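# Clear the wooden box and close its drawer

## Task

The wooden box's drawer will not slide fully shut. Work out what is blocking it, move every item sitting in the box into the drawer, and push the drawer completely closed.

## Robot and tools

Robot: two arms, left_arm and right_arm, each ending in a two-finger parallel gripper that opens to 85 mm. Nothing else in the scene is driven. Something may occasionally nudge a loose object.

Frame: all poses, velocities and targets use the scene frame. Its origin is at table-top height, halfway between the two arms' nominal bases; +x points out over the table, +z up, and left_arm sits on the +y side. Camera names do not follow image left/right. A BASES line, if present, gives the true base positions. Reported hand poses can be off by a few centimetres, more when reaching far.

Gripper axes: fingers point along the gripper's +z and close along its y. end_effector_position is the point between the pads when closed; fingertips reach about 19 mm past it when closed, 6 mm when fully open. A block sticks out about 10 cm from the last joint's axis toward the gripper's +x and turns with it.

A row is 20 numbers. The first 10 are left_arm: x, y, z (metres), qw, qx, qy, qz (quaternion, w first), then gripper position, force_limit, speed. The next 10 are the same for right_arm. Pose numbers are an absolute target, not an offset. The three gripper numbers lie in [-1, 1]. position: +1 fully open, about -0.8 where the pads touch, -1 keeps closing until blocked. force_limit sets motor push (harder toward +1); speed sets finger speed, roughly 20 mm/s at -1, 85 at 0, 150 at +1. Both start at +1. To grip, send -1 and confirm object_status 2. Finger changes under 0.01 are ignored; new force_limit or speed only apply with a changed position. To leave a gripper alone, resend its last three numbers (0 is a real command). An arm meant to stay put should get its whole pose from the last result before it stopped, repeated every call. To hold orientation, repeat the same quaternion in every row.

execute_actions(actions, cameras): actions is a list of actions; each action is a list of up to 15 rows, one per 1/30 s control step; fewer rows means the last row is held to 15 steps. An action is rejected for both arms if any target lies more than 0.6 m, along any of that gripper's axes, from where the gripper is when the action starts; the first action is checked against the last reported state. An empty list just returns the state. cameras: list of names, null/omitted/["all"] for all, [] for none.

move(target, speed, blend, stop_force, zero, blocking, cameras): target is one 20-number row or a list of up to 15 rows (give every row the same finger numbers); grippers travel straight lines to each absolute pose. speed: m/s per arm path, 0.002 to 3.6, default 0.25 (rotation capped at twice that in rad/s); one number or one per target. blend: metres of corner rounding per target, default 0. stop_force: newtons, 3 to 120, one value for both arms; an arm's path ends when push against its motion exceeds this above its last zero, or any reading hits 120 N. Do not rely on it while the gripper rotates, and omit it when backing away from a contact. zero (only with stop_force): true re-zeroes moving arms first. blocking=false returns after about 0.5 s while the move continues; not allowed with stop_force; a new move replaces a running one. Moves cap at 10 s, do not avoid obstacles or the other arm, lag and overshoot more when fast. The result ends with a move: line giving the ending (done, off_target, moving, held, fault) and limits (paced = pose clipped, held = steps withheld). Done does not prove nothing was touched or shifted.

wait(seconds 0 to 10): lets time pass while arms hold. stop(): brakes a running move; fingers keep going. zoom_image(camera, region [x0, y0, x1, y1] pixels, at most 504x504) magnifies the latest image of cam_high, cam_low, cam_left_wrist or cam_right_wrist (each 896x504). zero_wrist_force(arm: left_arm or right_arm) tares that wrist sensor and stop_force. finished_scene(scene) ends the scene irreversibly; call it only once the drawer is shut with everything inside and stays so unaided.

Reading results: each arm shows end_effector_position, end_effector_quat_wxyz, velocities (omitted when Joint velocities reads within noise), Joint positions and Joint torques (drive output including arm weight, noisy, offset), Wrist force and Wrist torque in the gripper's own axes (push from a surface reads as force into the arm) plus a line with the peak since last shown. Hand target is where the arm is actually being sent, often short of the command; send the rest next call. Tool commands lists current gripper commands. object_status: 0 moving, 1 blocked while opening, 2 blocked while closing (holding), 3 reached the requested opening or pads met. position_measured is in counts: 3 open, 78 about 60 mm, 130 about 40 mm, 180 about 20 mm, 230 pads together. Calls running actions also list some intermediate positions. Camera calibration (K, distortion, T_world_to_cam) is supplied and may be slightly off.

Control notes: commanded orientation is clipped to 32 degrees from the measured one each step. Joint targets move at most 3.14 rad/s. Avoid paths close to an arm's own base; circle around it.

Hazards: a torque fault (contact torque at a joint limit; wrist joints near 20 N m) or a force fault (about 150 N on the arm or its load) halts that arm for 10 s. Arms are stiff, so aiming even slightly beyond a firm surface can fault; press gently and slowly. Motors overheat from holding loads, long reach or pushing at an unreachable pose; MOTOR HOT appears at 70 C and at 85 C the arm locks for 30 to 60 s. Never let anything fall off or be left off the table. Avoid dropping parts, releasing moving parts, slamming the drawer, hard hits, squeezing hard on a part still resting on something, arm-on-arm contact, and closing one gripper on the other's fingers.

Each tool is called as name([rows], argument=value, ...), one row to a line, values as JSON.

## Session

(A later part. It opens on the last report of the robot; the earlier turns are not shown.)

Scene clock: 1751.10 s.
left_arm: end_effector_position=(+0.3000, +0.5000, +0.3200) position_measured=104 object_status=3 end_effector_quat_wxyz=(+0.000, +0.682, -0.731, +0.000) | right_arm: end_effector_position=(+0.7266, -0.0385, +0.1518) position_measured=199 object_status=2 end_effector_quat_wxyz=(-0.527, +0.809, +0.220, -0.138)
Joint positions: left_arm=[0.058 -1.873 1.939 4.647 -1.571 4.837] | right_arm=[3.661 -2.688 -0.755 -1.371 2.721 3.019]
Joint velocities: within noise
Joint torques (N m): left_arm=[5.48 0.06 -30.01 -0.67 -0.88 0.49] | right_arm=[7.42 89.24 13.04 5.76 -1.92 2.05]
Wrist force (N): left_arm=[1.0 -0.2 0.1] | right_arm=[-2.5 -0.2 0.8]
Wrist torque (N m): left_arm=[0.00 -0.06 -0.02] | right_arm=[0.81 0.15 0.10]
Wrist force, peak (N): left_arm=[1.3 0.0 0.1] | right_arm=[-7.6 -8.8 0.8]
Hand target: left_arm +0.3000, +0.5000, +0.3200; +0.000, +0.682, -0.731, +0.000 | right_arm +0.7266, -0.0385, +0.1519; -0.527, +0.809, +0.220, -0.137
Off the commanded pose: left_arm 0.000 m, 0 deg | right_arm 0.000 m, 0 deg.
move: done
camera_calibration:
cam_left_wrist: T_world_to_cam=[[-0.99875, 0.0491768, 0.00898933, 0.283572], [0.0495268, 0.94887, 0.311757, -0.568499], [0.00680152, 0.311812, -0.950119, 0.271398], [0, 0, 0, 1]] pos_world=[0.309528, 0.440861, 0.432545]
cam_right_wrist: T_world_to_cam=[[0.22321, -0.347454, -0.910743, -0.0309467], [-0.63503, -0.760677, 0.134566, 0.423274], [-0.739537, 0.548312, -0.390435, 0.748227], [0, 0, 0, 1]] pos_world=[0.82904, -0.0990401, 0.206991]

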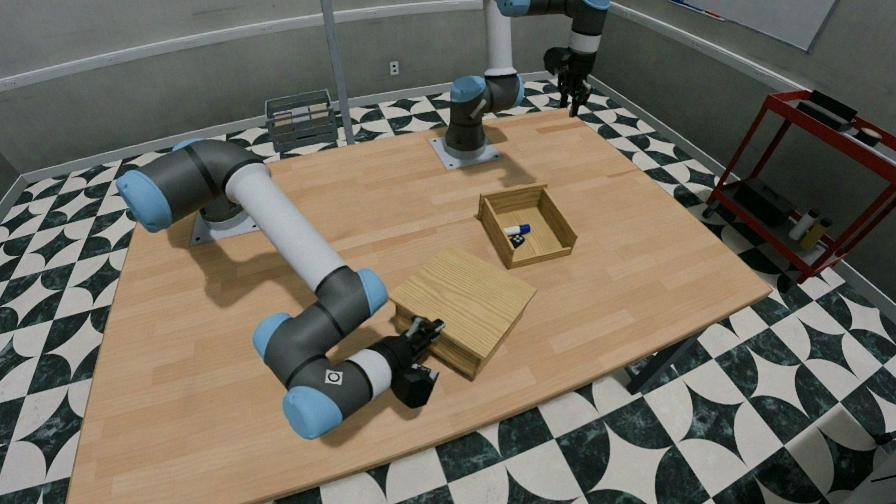

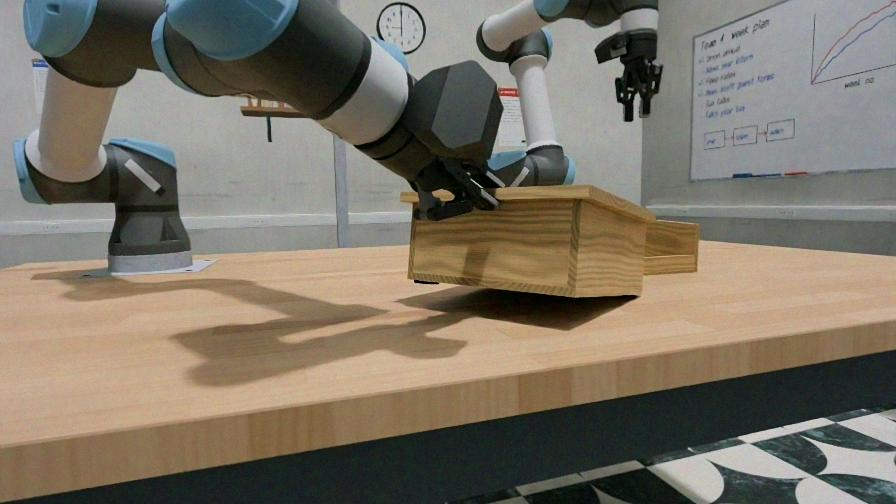

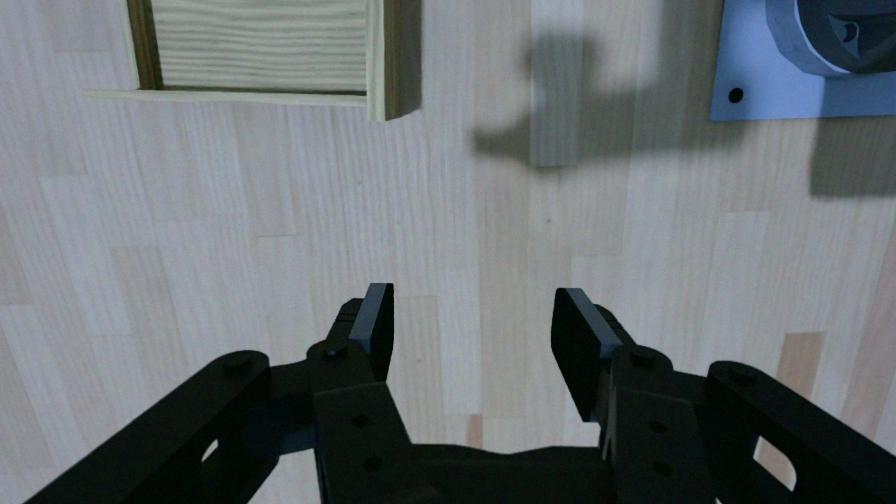

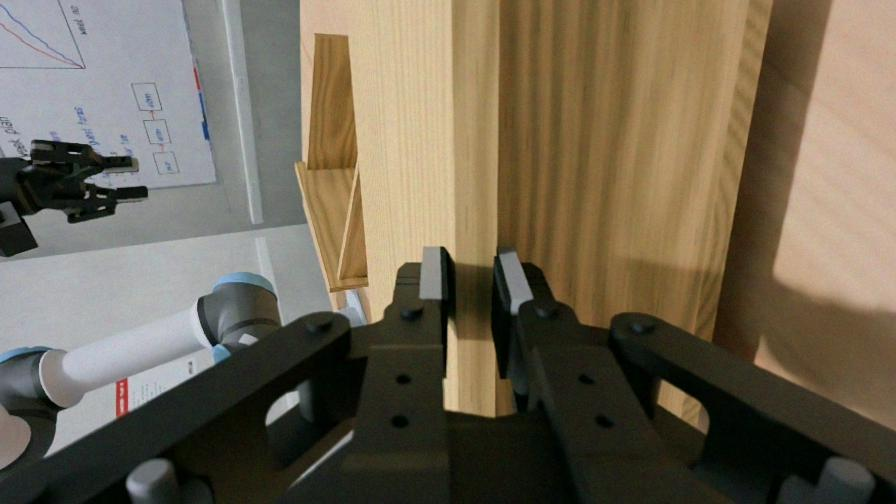

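move([
  [0.30,0.50,0.32,0,-0.682,0.7314,0,0.2,-0.5,-0.8,0.7111,-0.015,0.1818,0.4558,-0.8505,-0.2348,0.1142,-1,0.0,-1],
  [0.30,0.50,0.32,0,-0.682,0.7314,0,0.2,-0.5,-0.8,0.6995,0.002,0.198,0.412,-0.872,-0.243,0.1,-1,0.0,-1],
], speed=0.04)

Scene clock: 1762.03 s.
left_arm: end_effector_position=(+0.3000, +0.5000, +0.3200) position_measured=104 object_status=3 end_effector_quat_wxyz=(+0.000, +0.682, -0.731, +0.000) | right_arm: end_effector_position=(+0.6995, +0.0019, +0.1979) position_measured=199 object_status=2 end_effector_quat_wxyz=(-0.412, +0.872, +0.243, -0.100)
Joint positions: left_arm=[0.058 -1.873 1.939 4.647 -1.571 4.837] | right_arm=[3.763 -2.553 -0.791 -1.288 2.444 3.213]
Joint velocities: within noise
Joint torques (N m): left_arm=[6.06 0.8 -30.02 -0.74 -0.75 0.32] | right_arm=[33.37 61.29 27.08 3.64 -4 1.85]
Wrist force (N): left_arm=[1.0 0.1 0.2] | right_arm=[-9.2 -6.8 -35.6]
Wrist torque (N m): left_arm=[0.04 -0.06 -0.02] | right_arm=[0.85 0.02 0.11]
Wrist force, peak (N): left_arm=[1.3 -0.1 0.1] | right_arm=[-9.2 -6.8 -35.6]
Hand target: left_arm +0.3000, +0.5000, +0.3200; +0.000, +0.682, -0.731, +0.000 | right_arm +0.6995, +0.0020, +0.1980; -0.412, +0.872, +0.243, -0.100
Off the commanded pose: left_arm 0.000 m, 0 deg | right_arm 0.000 m, 0 deg.
move: done
camera_calibration:
cam_left_wrist: T_world_to_cam=[[-0.99875, 0.0491768, 0.00898933, 0.283572], [0.0495268, 0.94887, 0.311757, -0.568499], [0.00680152, 0.311812, -0.950119, 0.271398], [0, 0, 0, 1]] pos_world=[0.309528, 0.440861, 0.432545]
cam_right_wrist: T_world_to_cam=[[0.352439, -0.541748, -0.763083, -0.0881236], [-0.660754, -0.721484, 0.207038, 0.434172], [-0.662715, 0.431242, -0.612241, 0.714436], [0, 0, 0, 1]] pos_world=[0.791407, -0.0425873, 0.280272]

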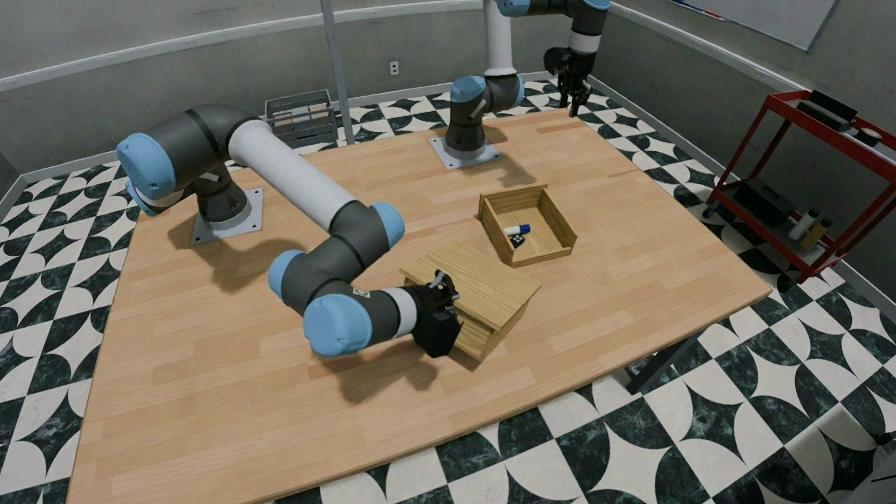

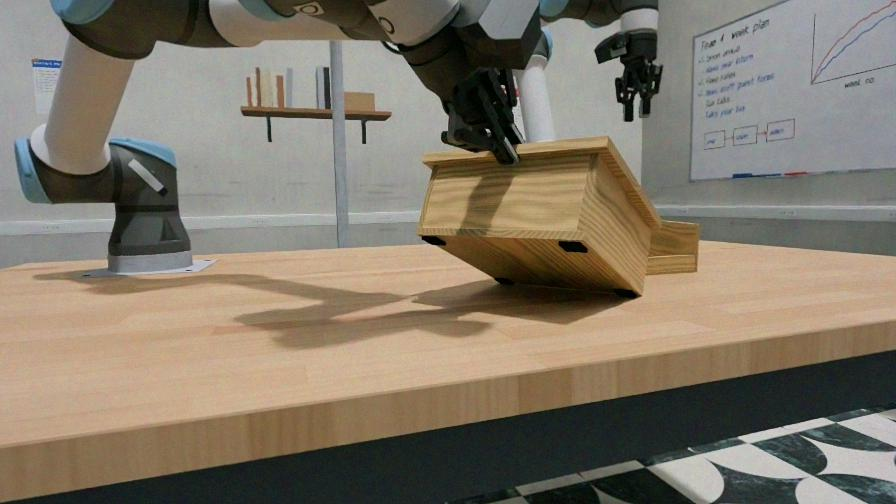

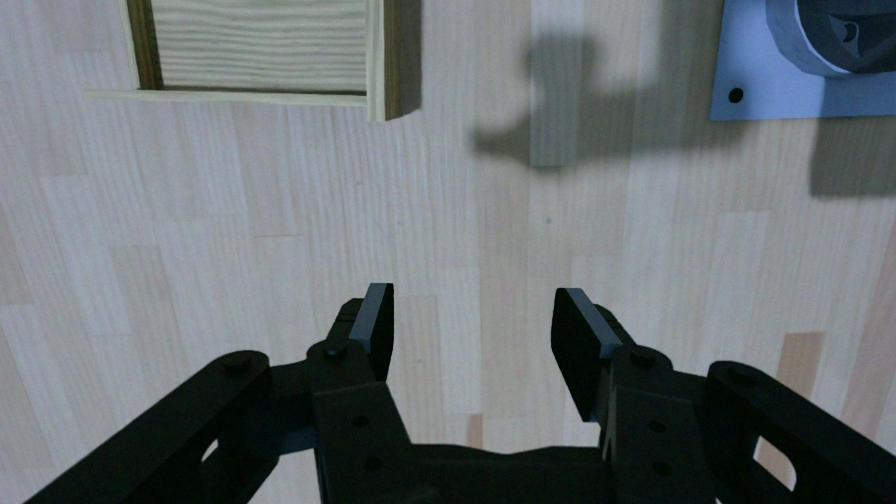

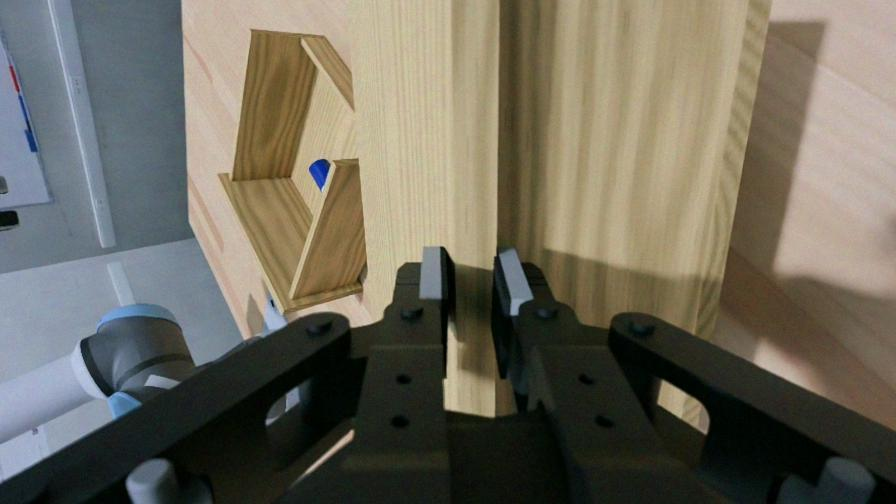

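move([
  [0.30,0.50,0.32,0,-0.682,0.7314,0,0.2,-0.5,-0.8,0.702,-0.002,0.203,0.412,-0.872,-0.243,0.1,-1,0.0,-1],
  [0.30,0.50,0.32,0,-0.682,0.7314,0,0.2,-0.5,-0.8,0.6851,0.0244,0.2214,0.35,-0.8984,-0.252,0.0801,-1,0.0,-1],
], speed=0.04)

Scene clock: 1776.10 s.
left_arm: end_effector_position=(+0.3000, +0.5000, +0.3200) position_measured=104 object_status=3 end_effector_quat_wxyz=(+0.000, +0.682, -0.731, +0.000) | right_arm: end_effector_position=(+0.6851, +0.0243, +0.2213) position_measured=199 object_status=2 end_effector_quat_wxyz=(-0.350, +0.899, +0.252, -0.080)
Joint positions: left_arm=[0.058 -1.873 1.939 4.647 -1.571 4.837] | right_arm=[3.825 -2.507 -0.761 -1.318 2.297 3.282]
Joint velocities: within noise
Joint torques (N m): left_arm=[5.39 -0.4 -29.4 -0.92 -0.72 -0.11] | right_arm=[7.96 83.03 41.49 0.22 -2.62 1.9]
Wrist force (N): left_arm=[1.2 0.0 0.2] | right_arm=[-3.7 -2.1 -1.1]
Wrist torque (N m): left_arm=[0.04 -0.10 -0.02] | right_arm=[0.84 0.18 -0.03]
Wrist force, peak (N): left_arm=[1.3 -0.2 0.2] | right_arm=[-9.4 -6.7 -35.6]
Hand target: left_arm +0.3000, +0.5000, +0.3200; +0.000, +0.682, -0.731, +0.000 | right_arm +0.6851, +0.0244, +0.2214; -0.350, +0.899, +0.252, -0.080
Off the commanded pose: left_arm 0.000 m, 0 deg | right_arm 0.000 m, 0 deg.
move: done
camera_calibration:
cam_left_wrist: T_world_to_cam=[[-0.99875, 0.0491768, 0.00898933, 0.283572], [0.0495268, 0.94887, 0.311757, -0.568499], [0.00680152, 0.311812, -0.950119, 0.271398], [0, 0, 0, 1]] pos_world=[0.309528, 0.440861, 0.432545]
cam_right_wrist: T_world_to_cam=[[0.407325, -0.626927, -0.664115, -0.110524], [-0.678855, -0.694276, 0.239033, 0.440665], [-0.610935, 0.353473, -0.708389, 0.697276], [0, 0, 0, 1]] pos_world=[0.770158, -0.00981589, 0.315208]

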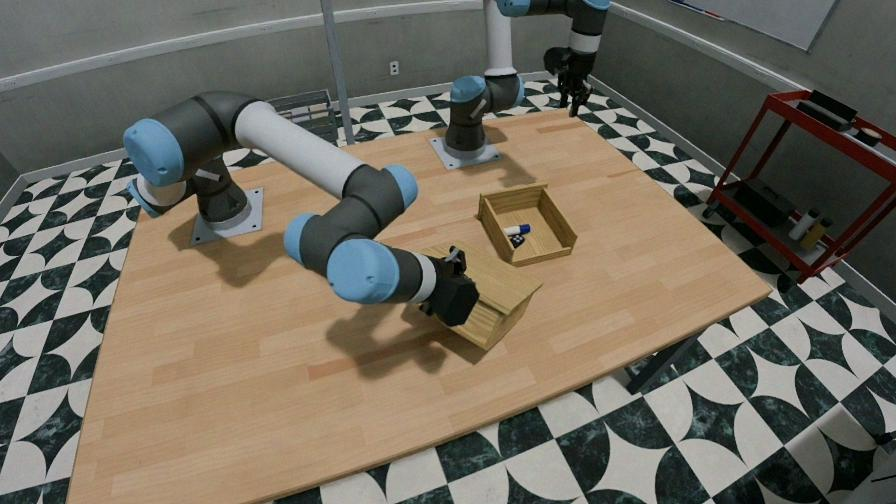

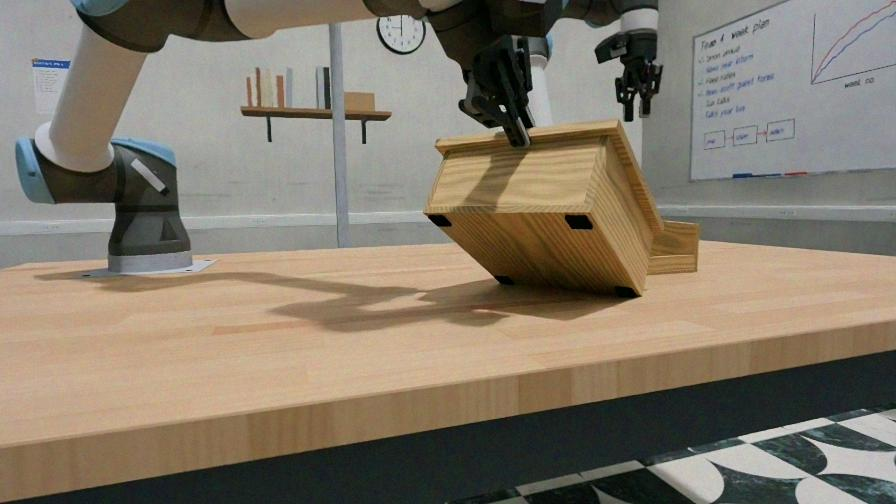

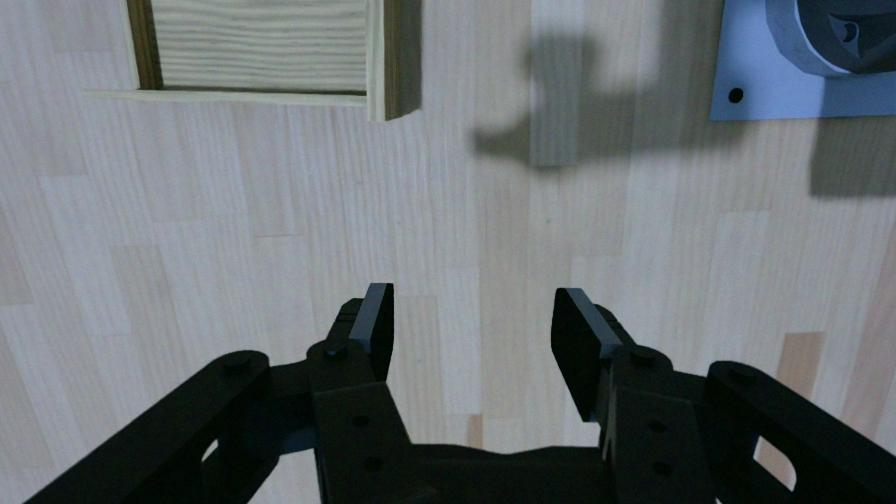

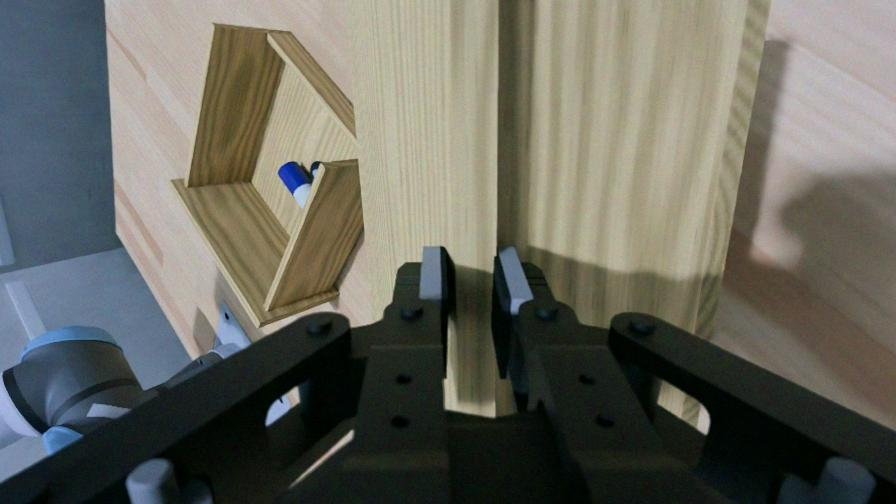

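move([
  [0.40,0.42,0.30,0.326,0.659,-0.388,0.556,-1,-0.5,-0.8,0.6851,0.0244,0.2214,0.35,-0.8984,-0.252,0.0801,-1,0.0,-1],
  [0.48,0.33,0.17,0.326,0.659,-0.388,0.556,-1,-0.5,-0.8,0.6851,0.0244,0.2214,0.35,-0.8984,-0.252,0.0801,-1,0.0,-1],
], speed=0.4, cameras=["cam_left_wrist","cam_high"])

Scene clock: 1792.73 s.
left_arm: end_effector_position=(+0.4796, +0.3302, +0.1700) position_measured=231 object_status=3 end_effector_quat_wxyz=(+0.334, +0.659, -0.409, +0.536) | right_arm: end_effector_position=(+0.6851, +0.0244, +0.2214) position_measured=199 object_status=2 end_effector_quat_wxyz=(-0.350, +0.899, +0.252, -0.080)
Joint positions: left_arm=[0.175 -0.852 2.124 2.506 -2.792 3.746] | right_arm=[3.825 -2.507 -0.761 -1.318 2.297 3.282]
Joint velocities: within noise
Joint torques (N m): left_arm=[0.92 -35.1 -6.35 -3.03 -1.04 -0.31] | right_arm=[7.71 79.27 39.75 0.46 -2.53 1.89]
Wrist force (N): left_arm=[0.3 -2.6 -0.5] | right_arm=[-3.6 -1.9 -0.9]
Wrist torque (N m): left_arm=[-0.51 -0.11 0.10] | right_arm=[0.85 0.18 -0.04]
Wrist force, peak (N): left_arm=[0.1 -1.5 -5.2] | right_arm=[-4.1 -2.2 -1.0]
Hand target: left_arm +0.4796, +0.3302, +0.1700; +0.334, +0.659, -0.409, +0.536 | right_arm +0.6851, +0.0244, +0.2214; -0.350, +0.899, +0.252, -0.080
Tool commands: left_gripper/position=-1.0 left_gripper/force_limit=-0.498039 left_gripper/speed=-0.796078 right_gripper/position=-1.0 right_gripper/force_limit=+0.0 right_gripper/speed=-1.0
Off the commanded pose: left_arm 0.000 m, 4 deg | right_arm 0.000 m, 0 deg.
FORCE FAULT: contact force on the left arm reached its limit, and that arm stopped. The contact can be on any part of that arm, not only on its tool. That arm's remaining commands of this call were not run. That arm is still stopped at the end of this call. That arm stays stopped for about 9 more seconds. Until then a move that you send moves the other arm only, and its call returns only when the move has ended. Once the stop has ended, the next robot result says so. If the stop ends while you think or write, that arm runs what you send next. While its stop runs, that arm takes no new command, but its gripper still runs the gripper command that each later call begins with. Until it ends, the stop uses up actions while you think or wait. An arm that is not stopped still takes commands.
move: fault (left_arm)
camera_calibration:
cam_left_wrist: T_world_to_cam=[[-0.898776, -0.437766, 0.0237239, 0.583045], [-0.236778, 0.439163, -0.866644, 0.136433], [0.368969, -0.784536, -0.498362, 0.292126], [0, 0, 0, 1]] pos_world=[0.448546, 0.424504, 0.249991]
Images, in order (width x height): cam_high 896x504, cam_left_wrist 896x504.

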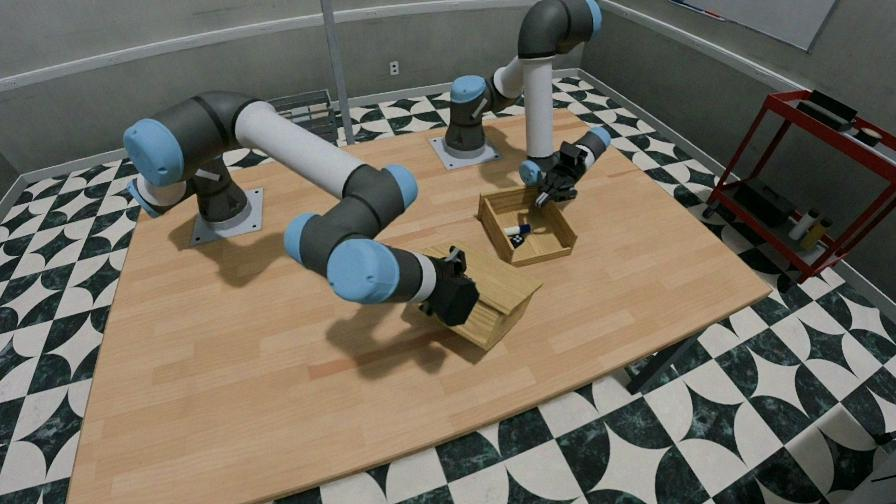

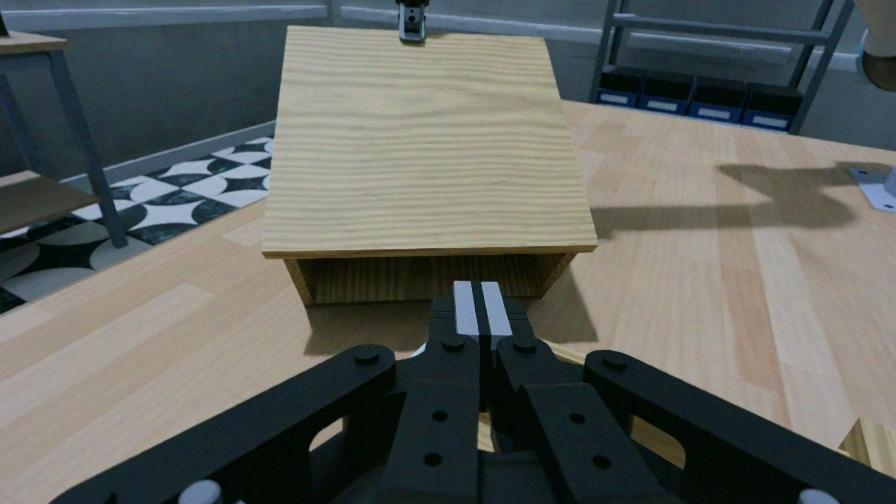

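wait(seconds=9, cameras=["cam_left_wrist","cam_high"])

zoom_image(camera="cam_left_wrist", region=[250, 220, 630, 440])

zoom_image(camera="cam_high", region=[400, 130, 640, 370])

Scene clock: 1808.00 s.
left_arm: end_effector_position=(+0.4796, +0.3302, +0.1700) position_measured=231 object_status=3 end_effector_quat_wxyz=(+0.334, +0.659, -0.409, +0.536) | right_arm: end_effector_position=(+0.6851, +0.0244, +0.2214) position_measured=199 object_status=2 end_effector_quat_wxyz=(-0.350, +0.899, +0.252, -0.080)
Joint positions: left_arm=[0.175 -0.852 2.124 2.506 -2.792 3.746] | right_arm=[3.825 -2.507 -0.761 -1.318 2.297 3.282]
Joint velocities: within noise
Joint torques (N m): left_arm=[-0.11 -35.15 -7.06 -3.1 -1.05 -0.17] | right_arm=[6.8 61.17 38.37 0.82 -2.23 1.87]
Wrist force (N): left_arm=[0.3 -2.4 -0.4] | right_arm=[-3.7 -2.2 -1.1]
Wrist torque (N m): left_arm=[-0.48 -0.12 0.10] | right_arm=[0.83 0.18 -0.04]
Wrist force, peak (N): left_arm=[0.2 -2.8 -0.5] | right_arm=[-4.1 -2.1 -0.9]
Hand target: left_arm +0.4796, +0.3302, +0.1700; +0.334, +0.659, -0.409, +0.536 | right_arm +0.6851, +0.0244, +0.2214; -0.350, +0.899, +0.252, -0.080
Tool commands: left_gripper/position=-1.0 left_gripper/force_limit=-0.498039 left_gripper/speed=-0.796078 right_gripper/position=-1.0 right_gripper/force_limit=+0.0 right_gripper/speed=-1.0
Off the commanded pose: left_arm 0.000 m, 4 deg | right_arm 0.000 m, 0 deg.
FORCE FAULT, CONTINUED: the left arm's stop, for the force fault that an earlier result reported, is over. The rest of the stop counts as 19 of the actions that you can send in this scene. That arm's target is now where it stood when the stop ended, not its last command. That arm accepts commands again.
wait: 9.00 s; at rest from the start
camera_calibration:
cam_left_wrist: T_world_to_cam=[[-0.898776, -0.437766, 0.0237239, 0.583045], [-0.236778, 0.439163, -0.866644, 0.136433], [0.368969, -0.784536, -0.498362, 0.292126], [0, 0, 0, 1]] pos_world=[0.448546, 0.424504, 0.249991]
Images, in order (width x height): cam_high 896x504, cam_left_wrist 896x504.

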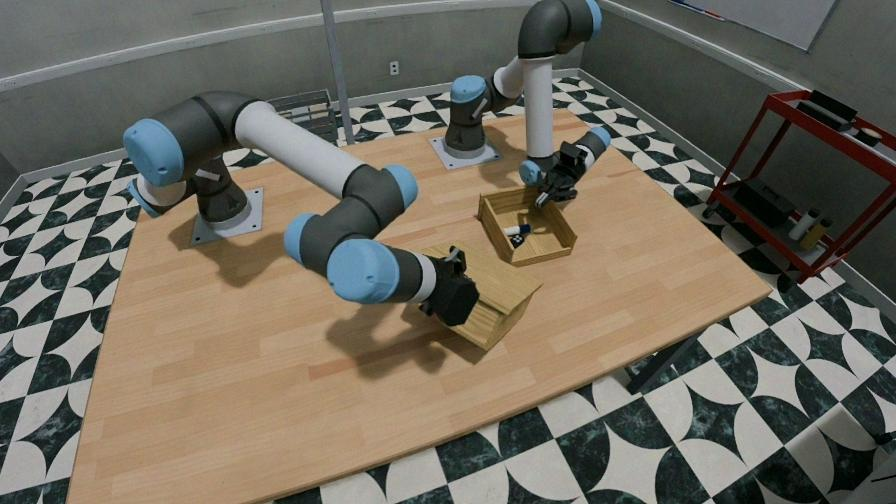

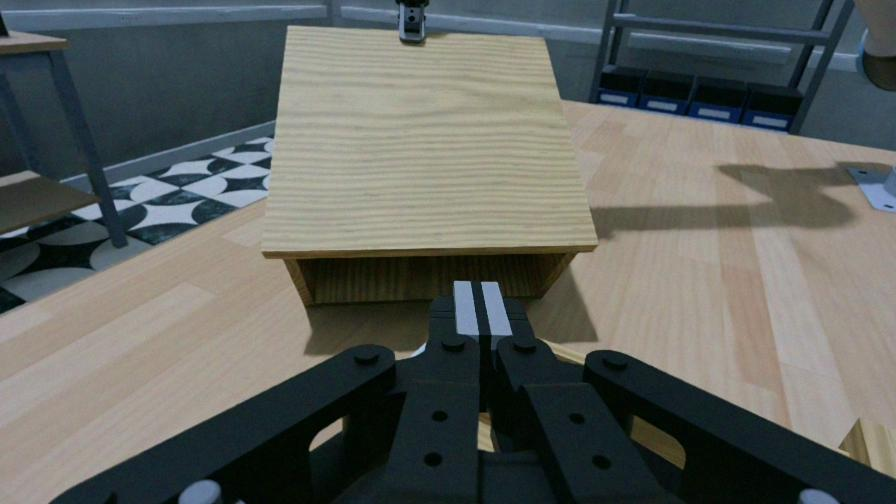

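Scaled by 1.326 from the camera's 896x504 image, which has a finer 1280x720 frame.

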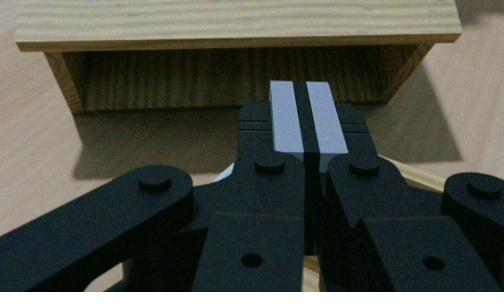

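Scaled by 2.100 from the camera's 896x504 image, which has a finer 1280x720 frame.

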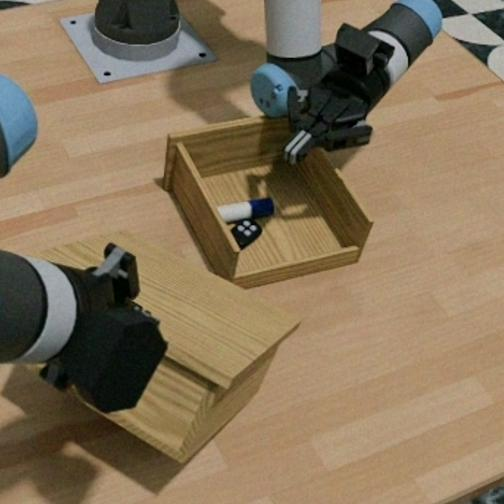

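move([
  [0.4796,0.3302,0.23,0.334,0.659,-0.409,0.536,-1,-0.5,-0.8,0.6851,0.0244,0.2214,0.35,-0.8984,-0.252,0.0801,-1,0.0,-1],
  [0.45,0.40,0.26,0.334,0.659,-0.409,0.536,-1,-0.5,-0.8,0.6851,0.0244,0.2214,0.35,-0.8984,-0.252,0.0801,-1,0.0,-1],
], speed=0.1, cameras=["cam_left_wrist","cam_high"])

zoom_image(camera="cam_left_wrist", region=[250, 180, 630, 400])

Scene clock: 1820.77 s.
left_arm: end_effector_position=(+0.4500, +0.3999, +0.2600) position_measured=231 object_status=3 end_effector_quat_wxyz=(+0.334, +0.659, -0.408, +0.536) | right_arm: end_effector_position=(+0.6851, +0.0244, +0.2214) position_measured=199 object_status=2 end_effector_quat_wxyz=(-0.350, +0.899, +0.252, -0.080)
Joint positions: left_arm=[0.338 -1.173 2.165 3.179 -2.904 4.157] | right_arm=[3.825 -2.507 -0.761 -1.318 2.297 3.282]
Joint velocities: within noise
Joint torques (N m): left_arm=[7.28 -48.58 -21.8 -0.03 -3.45 1.58] | right_arm=[6.44 54.52 37.24 0.89 -2.08 2.03]
Wrist force (N): left_arm=[-0.2 -2.5 0.0] | right_arm=[-3.6 -2.0 -1.0]
Wrist torque (N m): left_arm=[-0.52 -0.08 0.08] | right_arm=[0.84 0.18 -0.04]
Wrist force, peak (N): left_arm=[1.1 -2.0 2.9] | right_arm=[-4.0 -2.3 -1.1]
Hand target: left_arm +0.4500, +0.3999, +0.2600; +0.334, +0.659, -0.408, +0.536 | right_arm +0.6851, +0.0244, +0.2214; -0.350, +0.899, +0.252, -0.080
Off the commanded pose: left_arm 0.000 m, 0 deg | right_arm 0.000 m, 0 deg.
move: done
camera_calibration:
cam_left_wrist: T_world_to_cam=[[-0.898003, -0.43935, 0.0237001, 0.585023], [-0.236894, 0.437401, -0.867503, 0.177783], [0.370771, -0.784635, -0.496867, 0.401376], [0, 0, 0, 1]] pos_world=[0.41865, 0.494201, 0.339793]
Images, in order (width x height): cam_high 896x504, cam_left_wrist 896x504.

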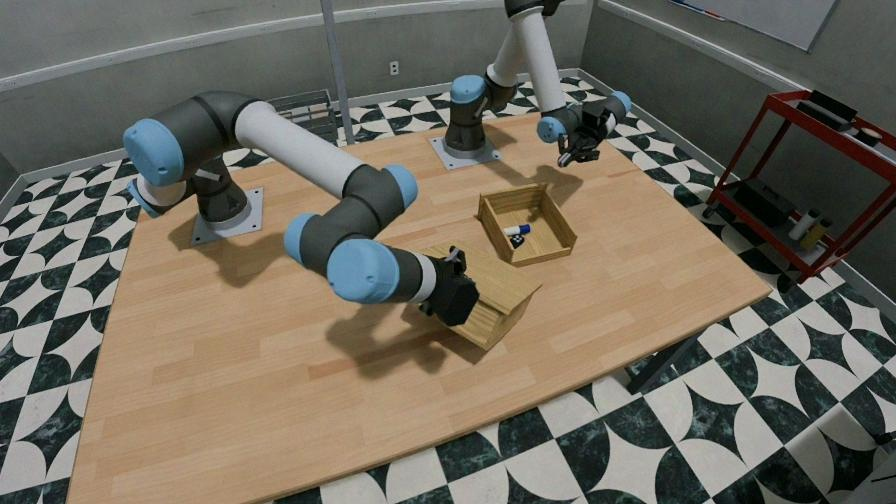

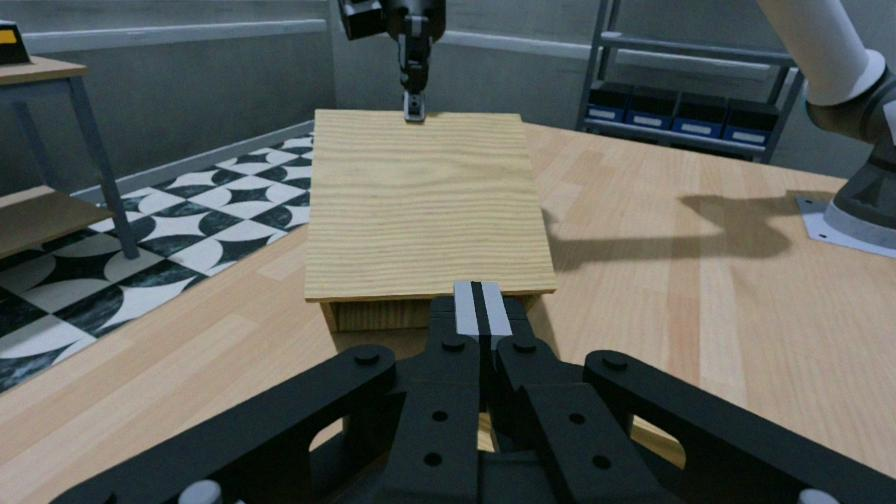

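Scaled by 1.326 from the camera's 896x504 image, which has a finer 1280x720 frame.

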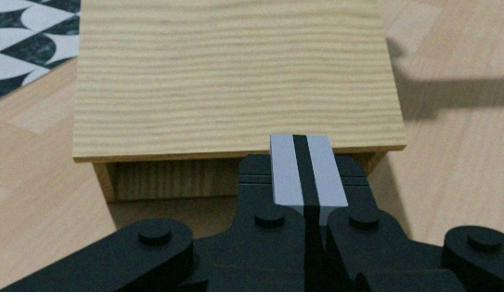

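move([
  [0.50,0.30,0.32,0,0,1,0,-1,-0.5,-0.8,0.6851,0.0244,0.2214,0.35,-0.8984,-0.252,0.0801,-1,0.0,-1],
], speed=0.35, cameras=["cam_left_wrist","cam_high"])

Scene clock: 1842.70 s.
left_arm: end_effector_position=(+0.4585, +0.3788, +0.2740) position_measured=231 object_status=3 end_effector_quat_wxyz=(+0.258, +0.594, -0.572, +0.504) | right_arm: end_effector_position=(+0.6851, +0.0244, +0.2214) position_measured=199 object_status=2 end_effector_quat_wxyz=(-0.350, +0.899, +0.252, -0.080)
Joint positions: left_arm=[0.272 -1.338 2.063 3.827 -2.769 4.833] | right_arm=[3.825 -2.507 -0.761 -1.318 2.297 3.282]
Joint velocities: within noise
Joint torques (N m): left_arm=[6.02 -9.68 -9.26 -5.86 -3.74 -1.72] | right_arm=[5.54 48.48 36.93 0.97 -1.93 1.97]
Wrist force (N): left_arm=[-0.1 -2.0 -0.6] | right_arm=[-3.6 -1.8 -0.8]
Wrist torque (N m): left_arm=[-0.43 -0.07 0.01] | right_arm=[0.84 0.19 -0.04]
Wrist force, peak (N): left_arm=[4.0 -5.3 -1.7] | right_arm=[-4.2 -2.5 -1.0]
Hand target: left_arm +0.4586, +0.3788, +0.2741; +0.258, +0.594, -0.571, +0.504 | right_arm +0.6851, +0.0244, +0.2214; -0.350, +0.899, +0.252, -0.080
Off the commanded pose: left_arm 0.100 m, 110 deg | right_arm 0.000 m, 0 deg.
led back after a hold (left arm): the arm was led back toward your command in small steps, so it may still be short of it.
move: held (left_arm; a check stopped the path); limits=held
pose unreachable (left arm): on one or more control steps of this call, first in action 0 (counted from 0), this arm could not follow its commanded pose, so it was not sent that pose on those steps. It may still have moved: this result reports where it is.
cause: moving toward the commanded pose would bring two parts of the arm too close to each other (its gripper and another part of the arm, with joints 4 (wrist 1) to 6 (wrist 3) between them).
camera_calibration:
cam_left_wrist: T_world_to_cam=[[-0.944954, -0.214237, -0.247314, 0.593648], [0.0421288, 0.66989, -0.741264, -0.0494128], [0.324479, -0.71088, -0.62399, 0.416855], [0, 0, 0, 1]] pos_world=[0.427792, 0.456616, 0.370303]
Images, in order (width x height): cam_high 896x504, cam_left_wrist 896x504.

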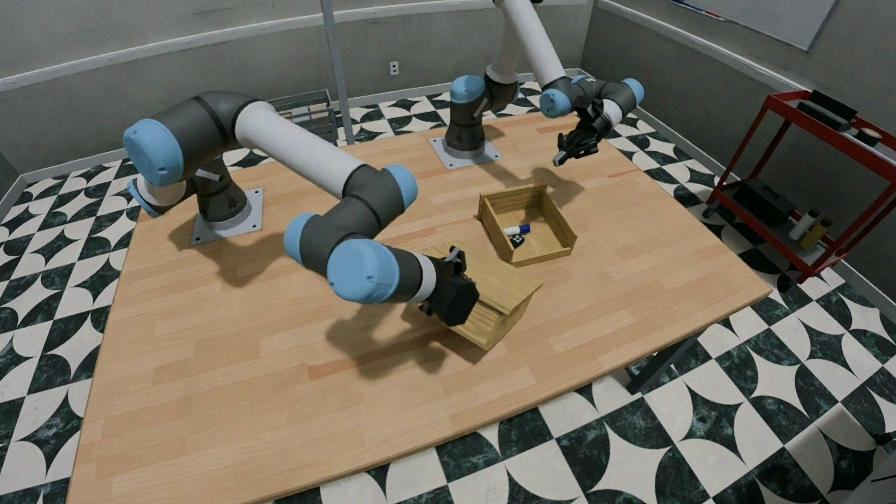

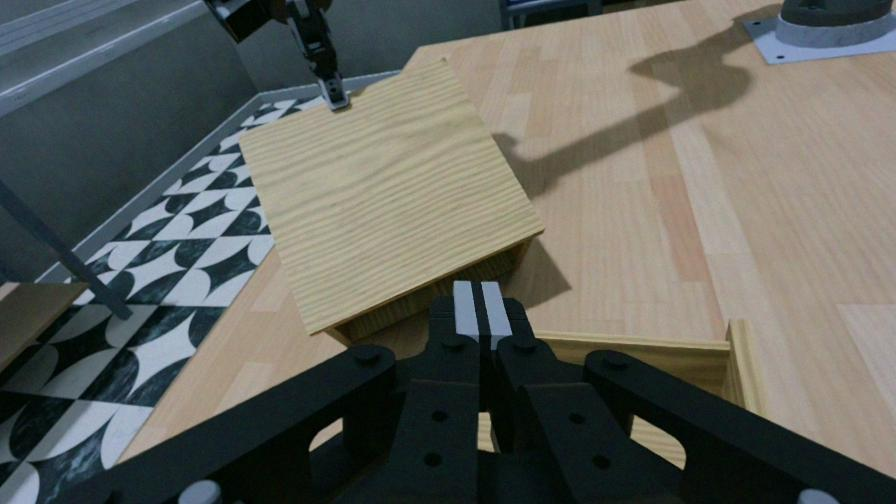

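move([
  [0.4585,0.3788,0.274,0.258,0.594,-0.572,0.504,-1,-0.5,-0.8,0.667,0.052,0.2353,0.2872,-0.9196,-0.2601,0.0602,-1,0.0,-1],
], speed=0.04, cameras=["cam_left_wrist","cam_high","cam_low"])

zoom_image(camera="cam_left_wrist", region=[250, 180, 650, 400])

zoom_image(camera="cam_high", region=[400, 130, 640, 370])

Scene clock: 1857.80 s.
left_arm: end_effector_position=(+0.4585, +0.3788, +0.2740) position_measured=231 object_status=3 end_effector_quat_wxyz=(+0.258, +0.594, -0.572, +0.504) | right_arm: end_effector_position=(+0.6671, +0.0519, +0.2353) position_measured=199 object_status=2 end_effector_quat_wxyz=(-0.287, +0.920, +0.260, -0.060)
Joint positions: left_arm=[0.272 -1.338 2.063 3.828 -2.769 4.834] | right_arm=[3.899 -2.484 -0.72 -1.355 2.149 3.349]
Joint velocities: within noise
Joint torques (N m): left_arm=[4.44 -9.92 -21.57 -0.82 -3.73 0.9] | right_arm=[18.41 61.15 23.89 -1.59 -4.9 2.22]
Wrist force (N): left_arm=[-0.3 -2.2 -0.4] | right_arm=[-3.3 -6.4 -24.5]
Wrist torque (N m): left_arm=[-0.45 -0.04 0.01] | right_arm=[1.34 0.26 0.05]
Wrist force, peak (N): left_arm=[-0.2 -2.4 -0.7] | right_arm=[-3.3 -6.4 -24.5]
Hand target: left_arm +0.4585, +0.3788, +0.2740; +0.258, +0.594, -0.572, +0.504 | right_arm +0.6670, +0.0520, +0.2353; -0.287, +0.920, +0.260, -0.060
Off the commanded pose: left_arm 0.000 m, 0 deg | right_arm 0.000 m, 0 deg.
move: done
camera_calibration:
cam_left_wrist: T_world_to_cam=[[-0.944874, -0.213691, -0.248091, 0.593537], [0.0431379, 0.669839, -0.741252, -0.049892], [0.32458, -0.711092, -0.623695, 0.416769], [0, 0, 0, 1]] pos_world=[0.427696, 0.456614, 0.370205]
Images, in order (width x height): cam_high 896x504, cam_low 896x504, cam_left_wrist 896x504.

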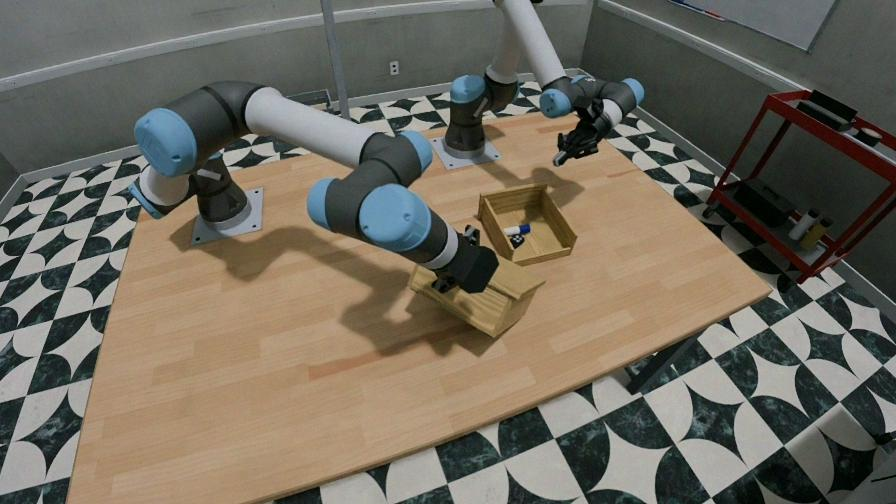

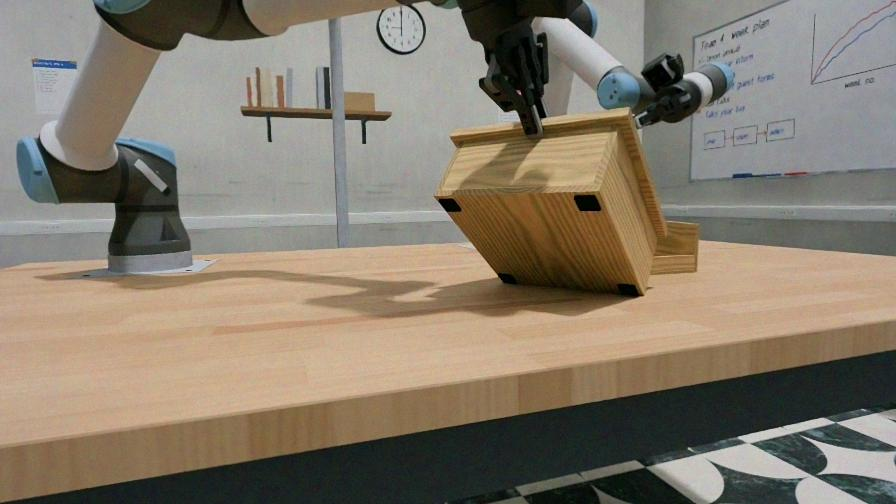

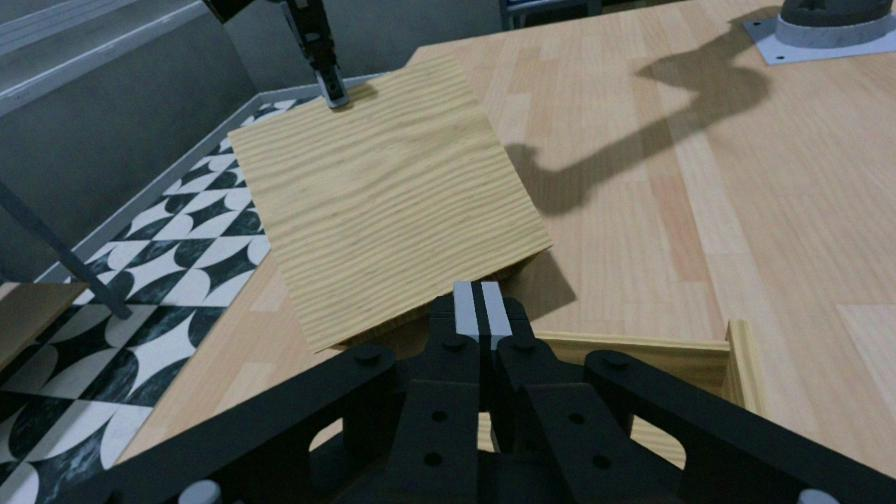

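Scaled by 1.260 from the camera's 896x504 image, which has a finer 1280x720 frame.

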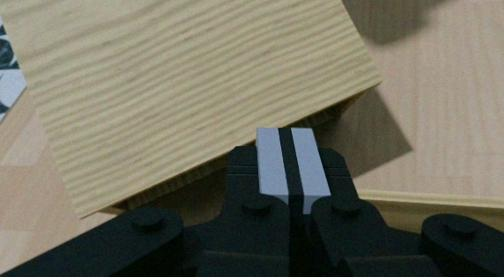

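Scaled by 2.100 from the camera's 896x504 image, which has a finer 1280x720 frame.

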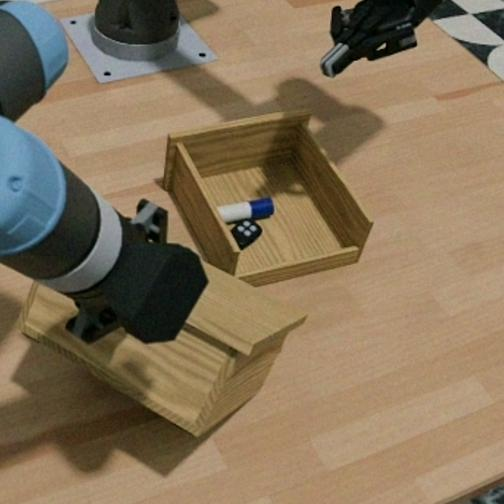

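zoom_image(camera="cam_low", region=[420, 210, 520, 290])

Scaled by 5.040 from the camera's 896x504 image, which has a finer 1280x720 frame.

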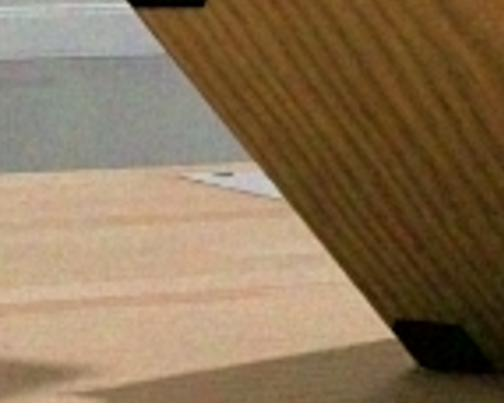

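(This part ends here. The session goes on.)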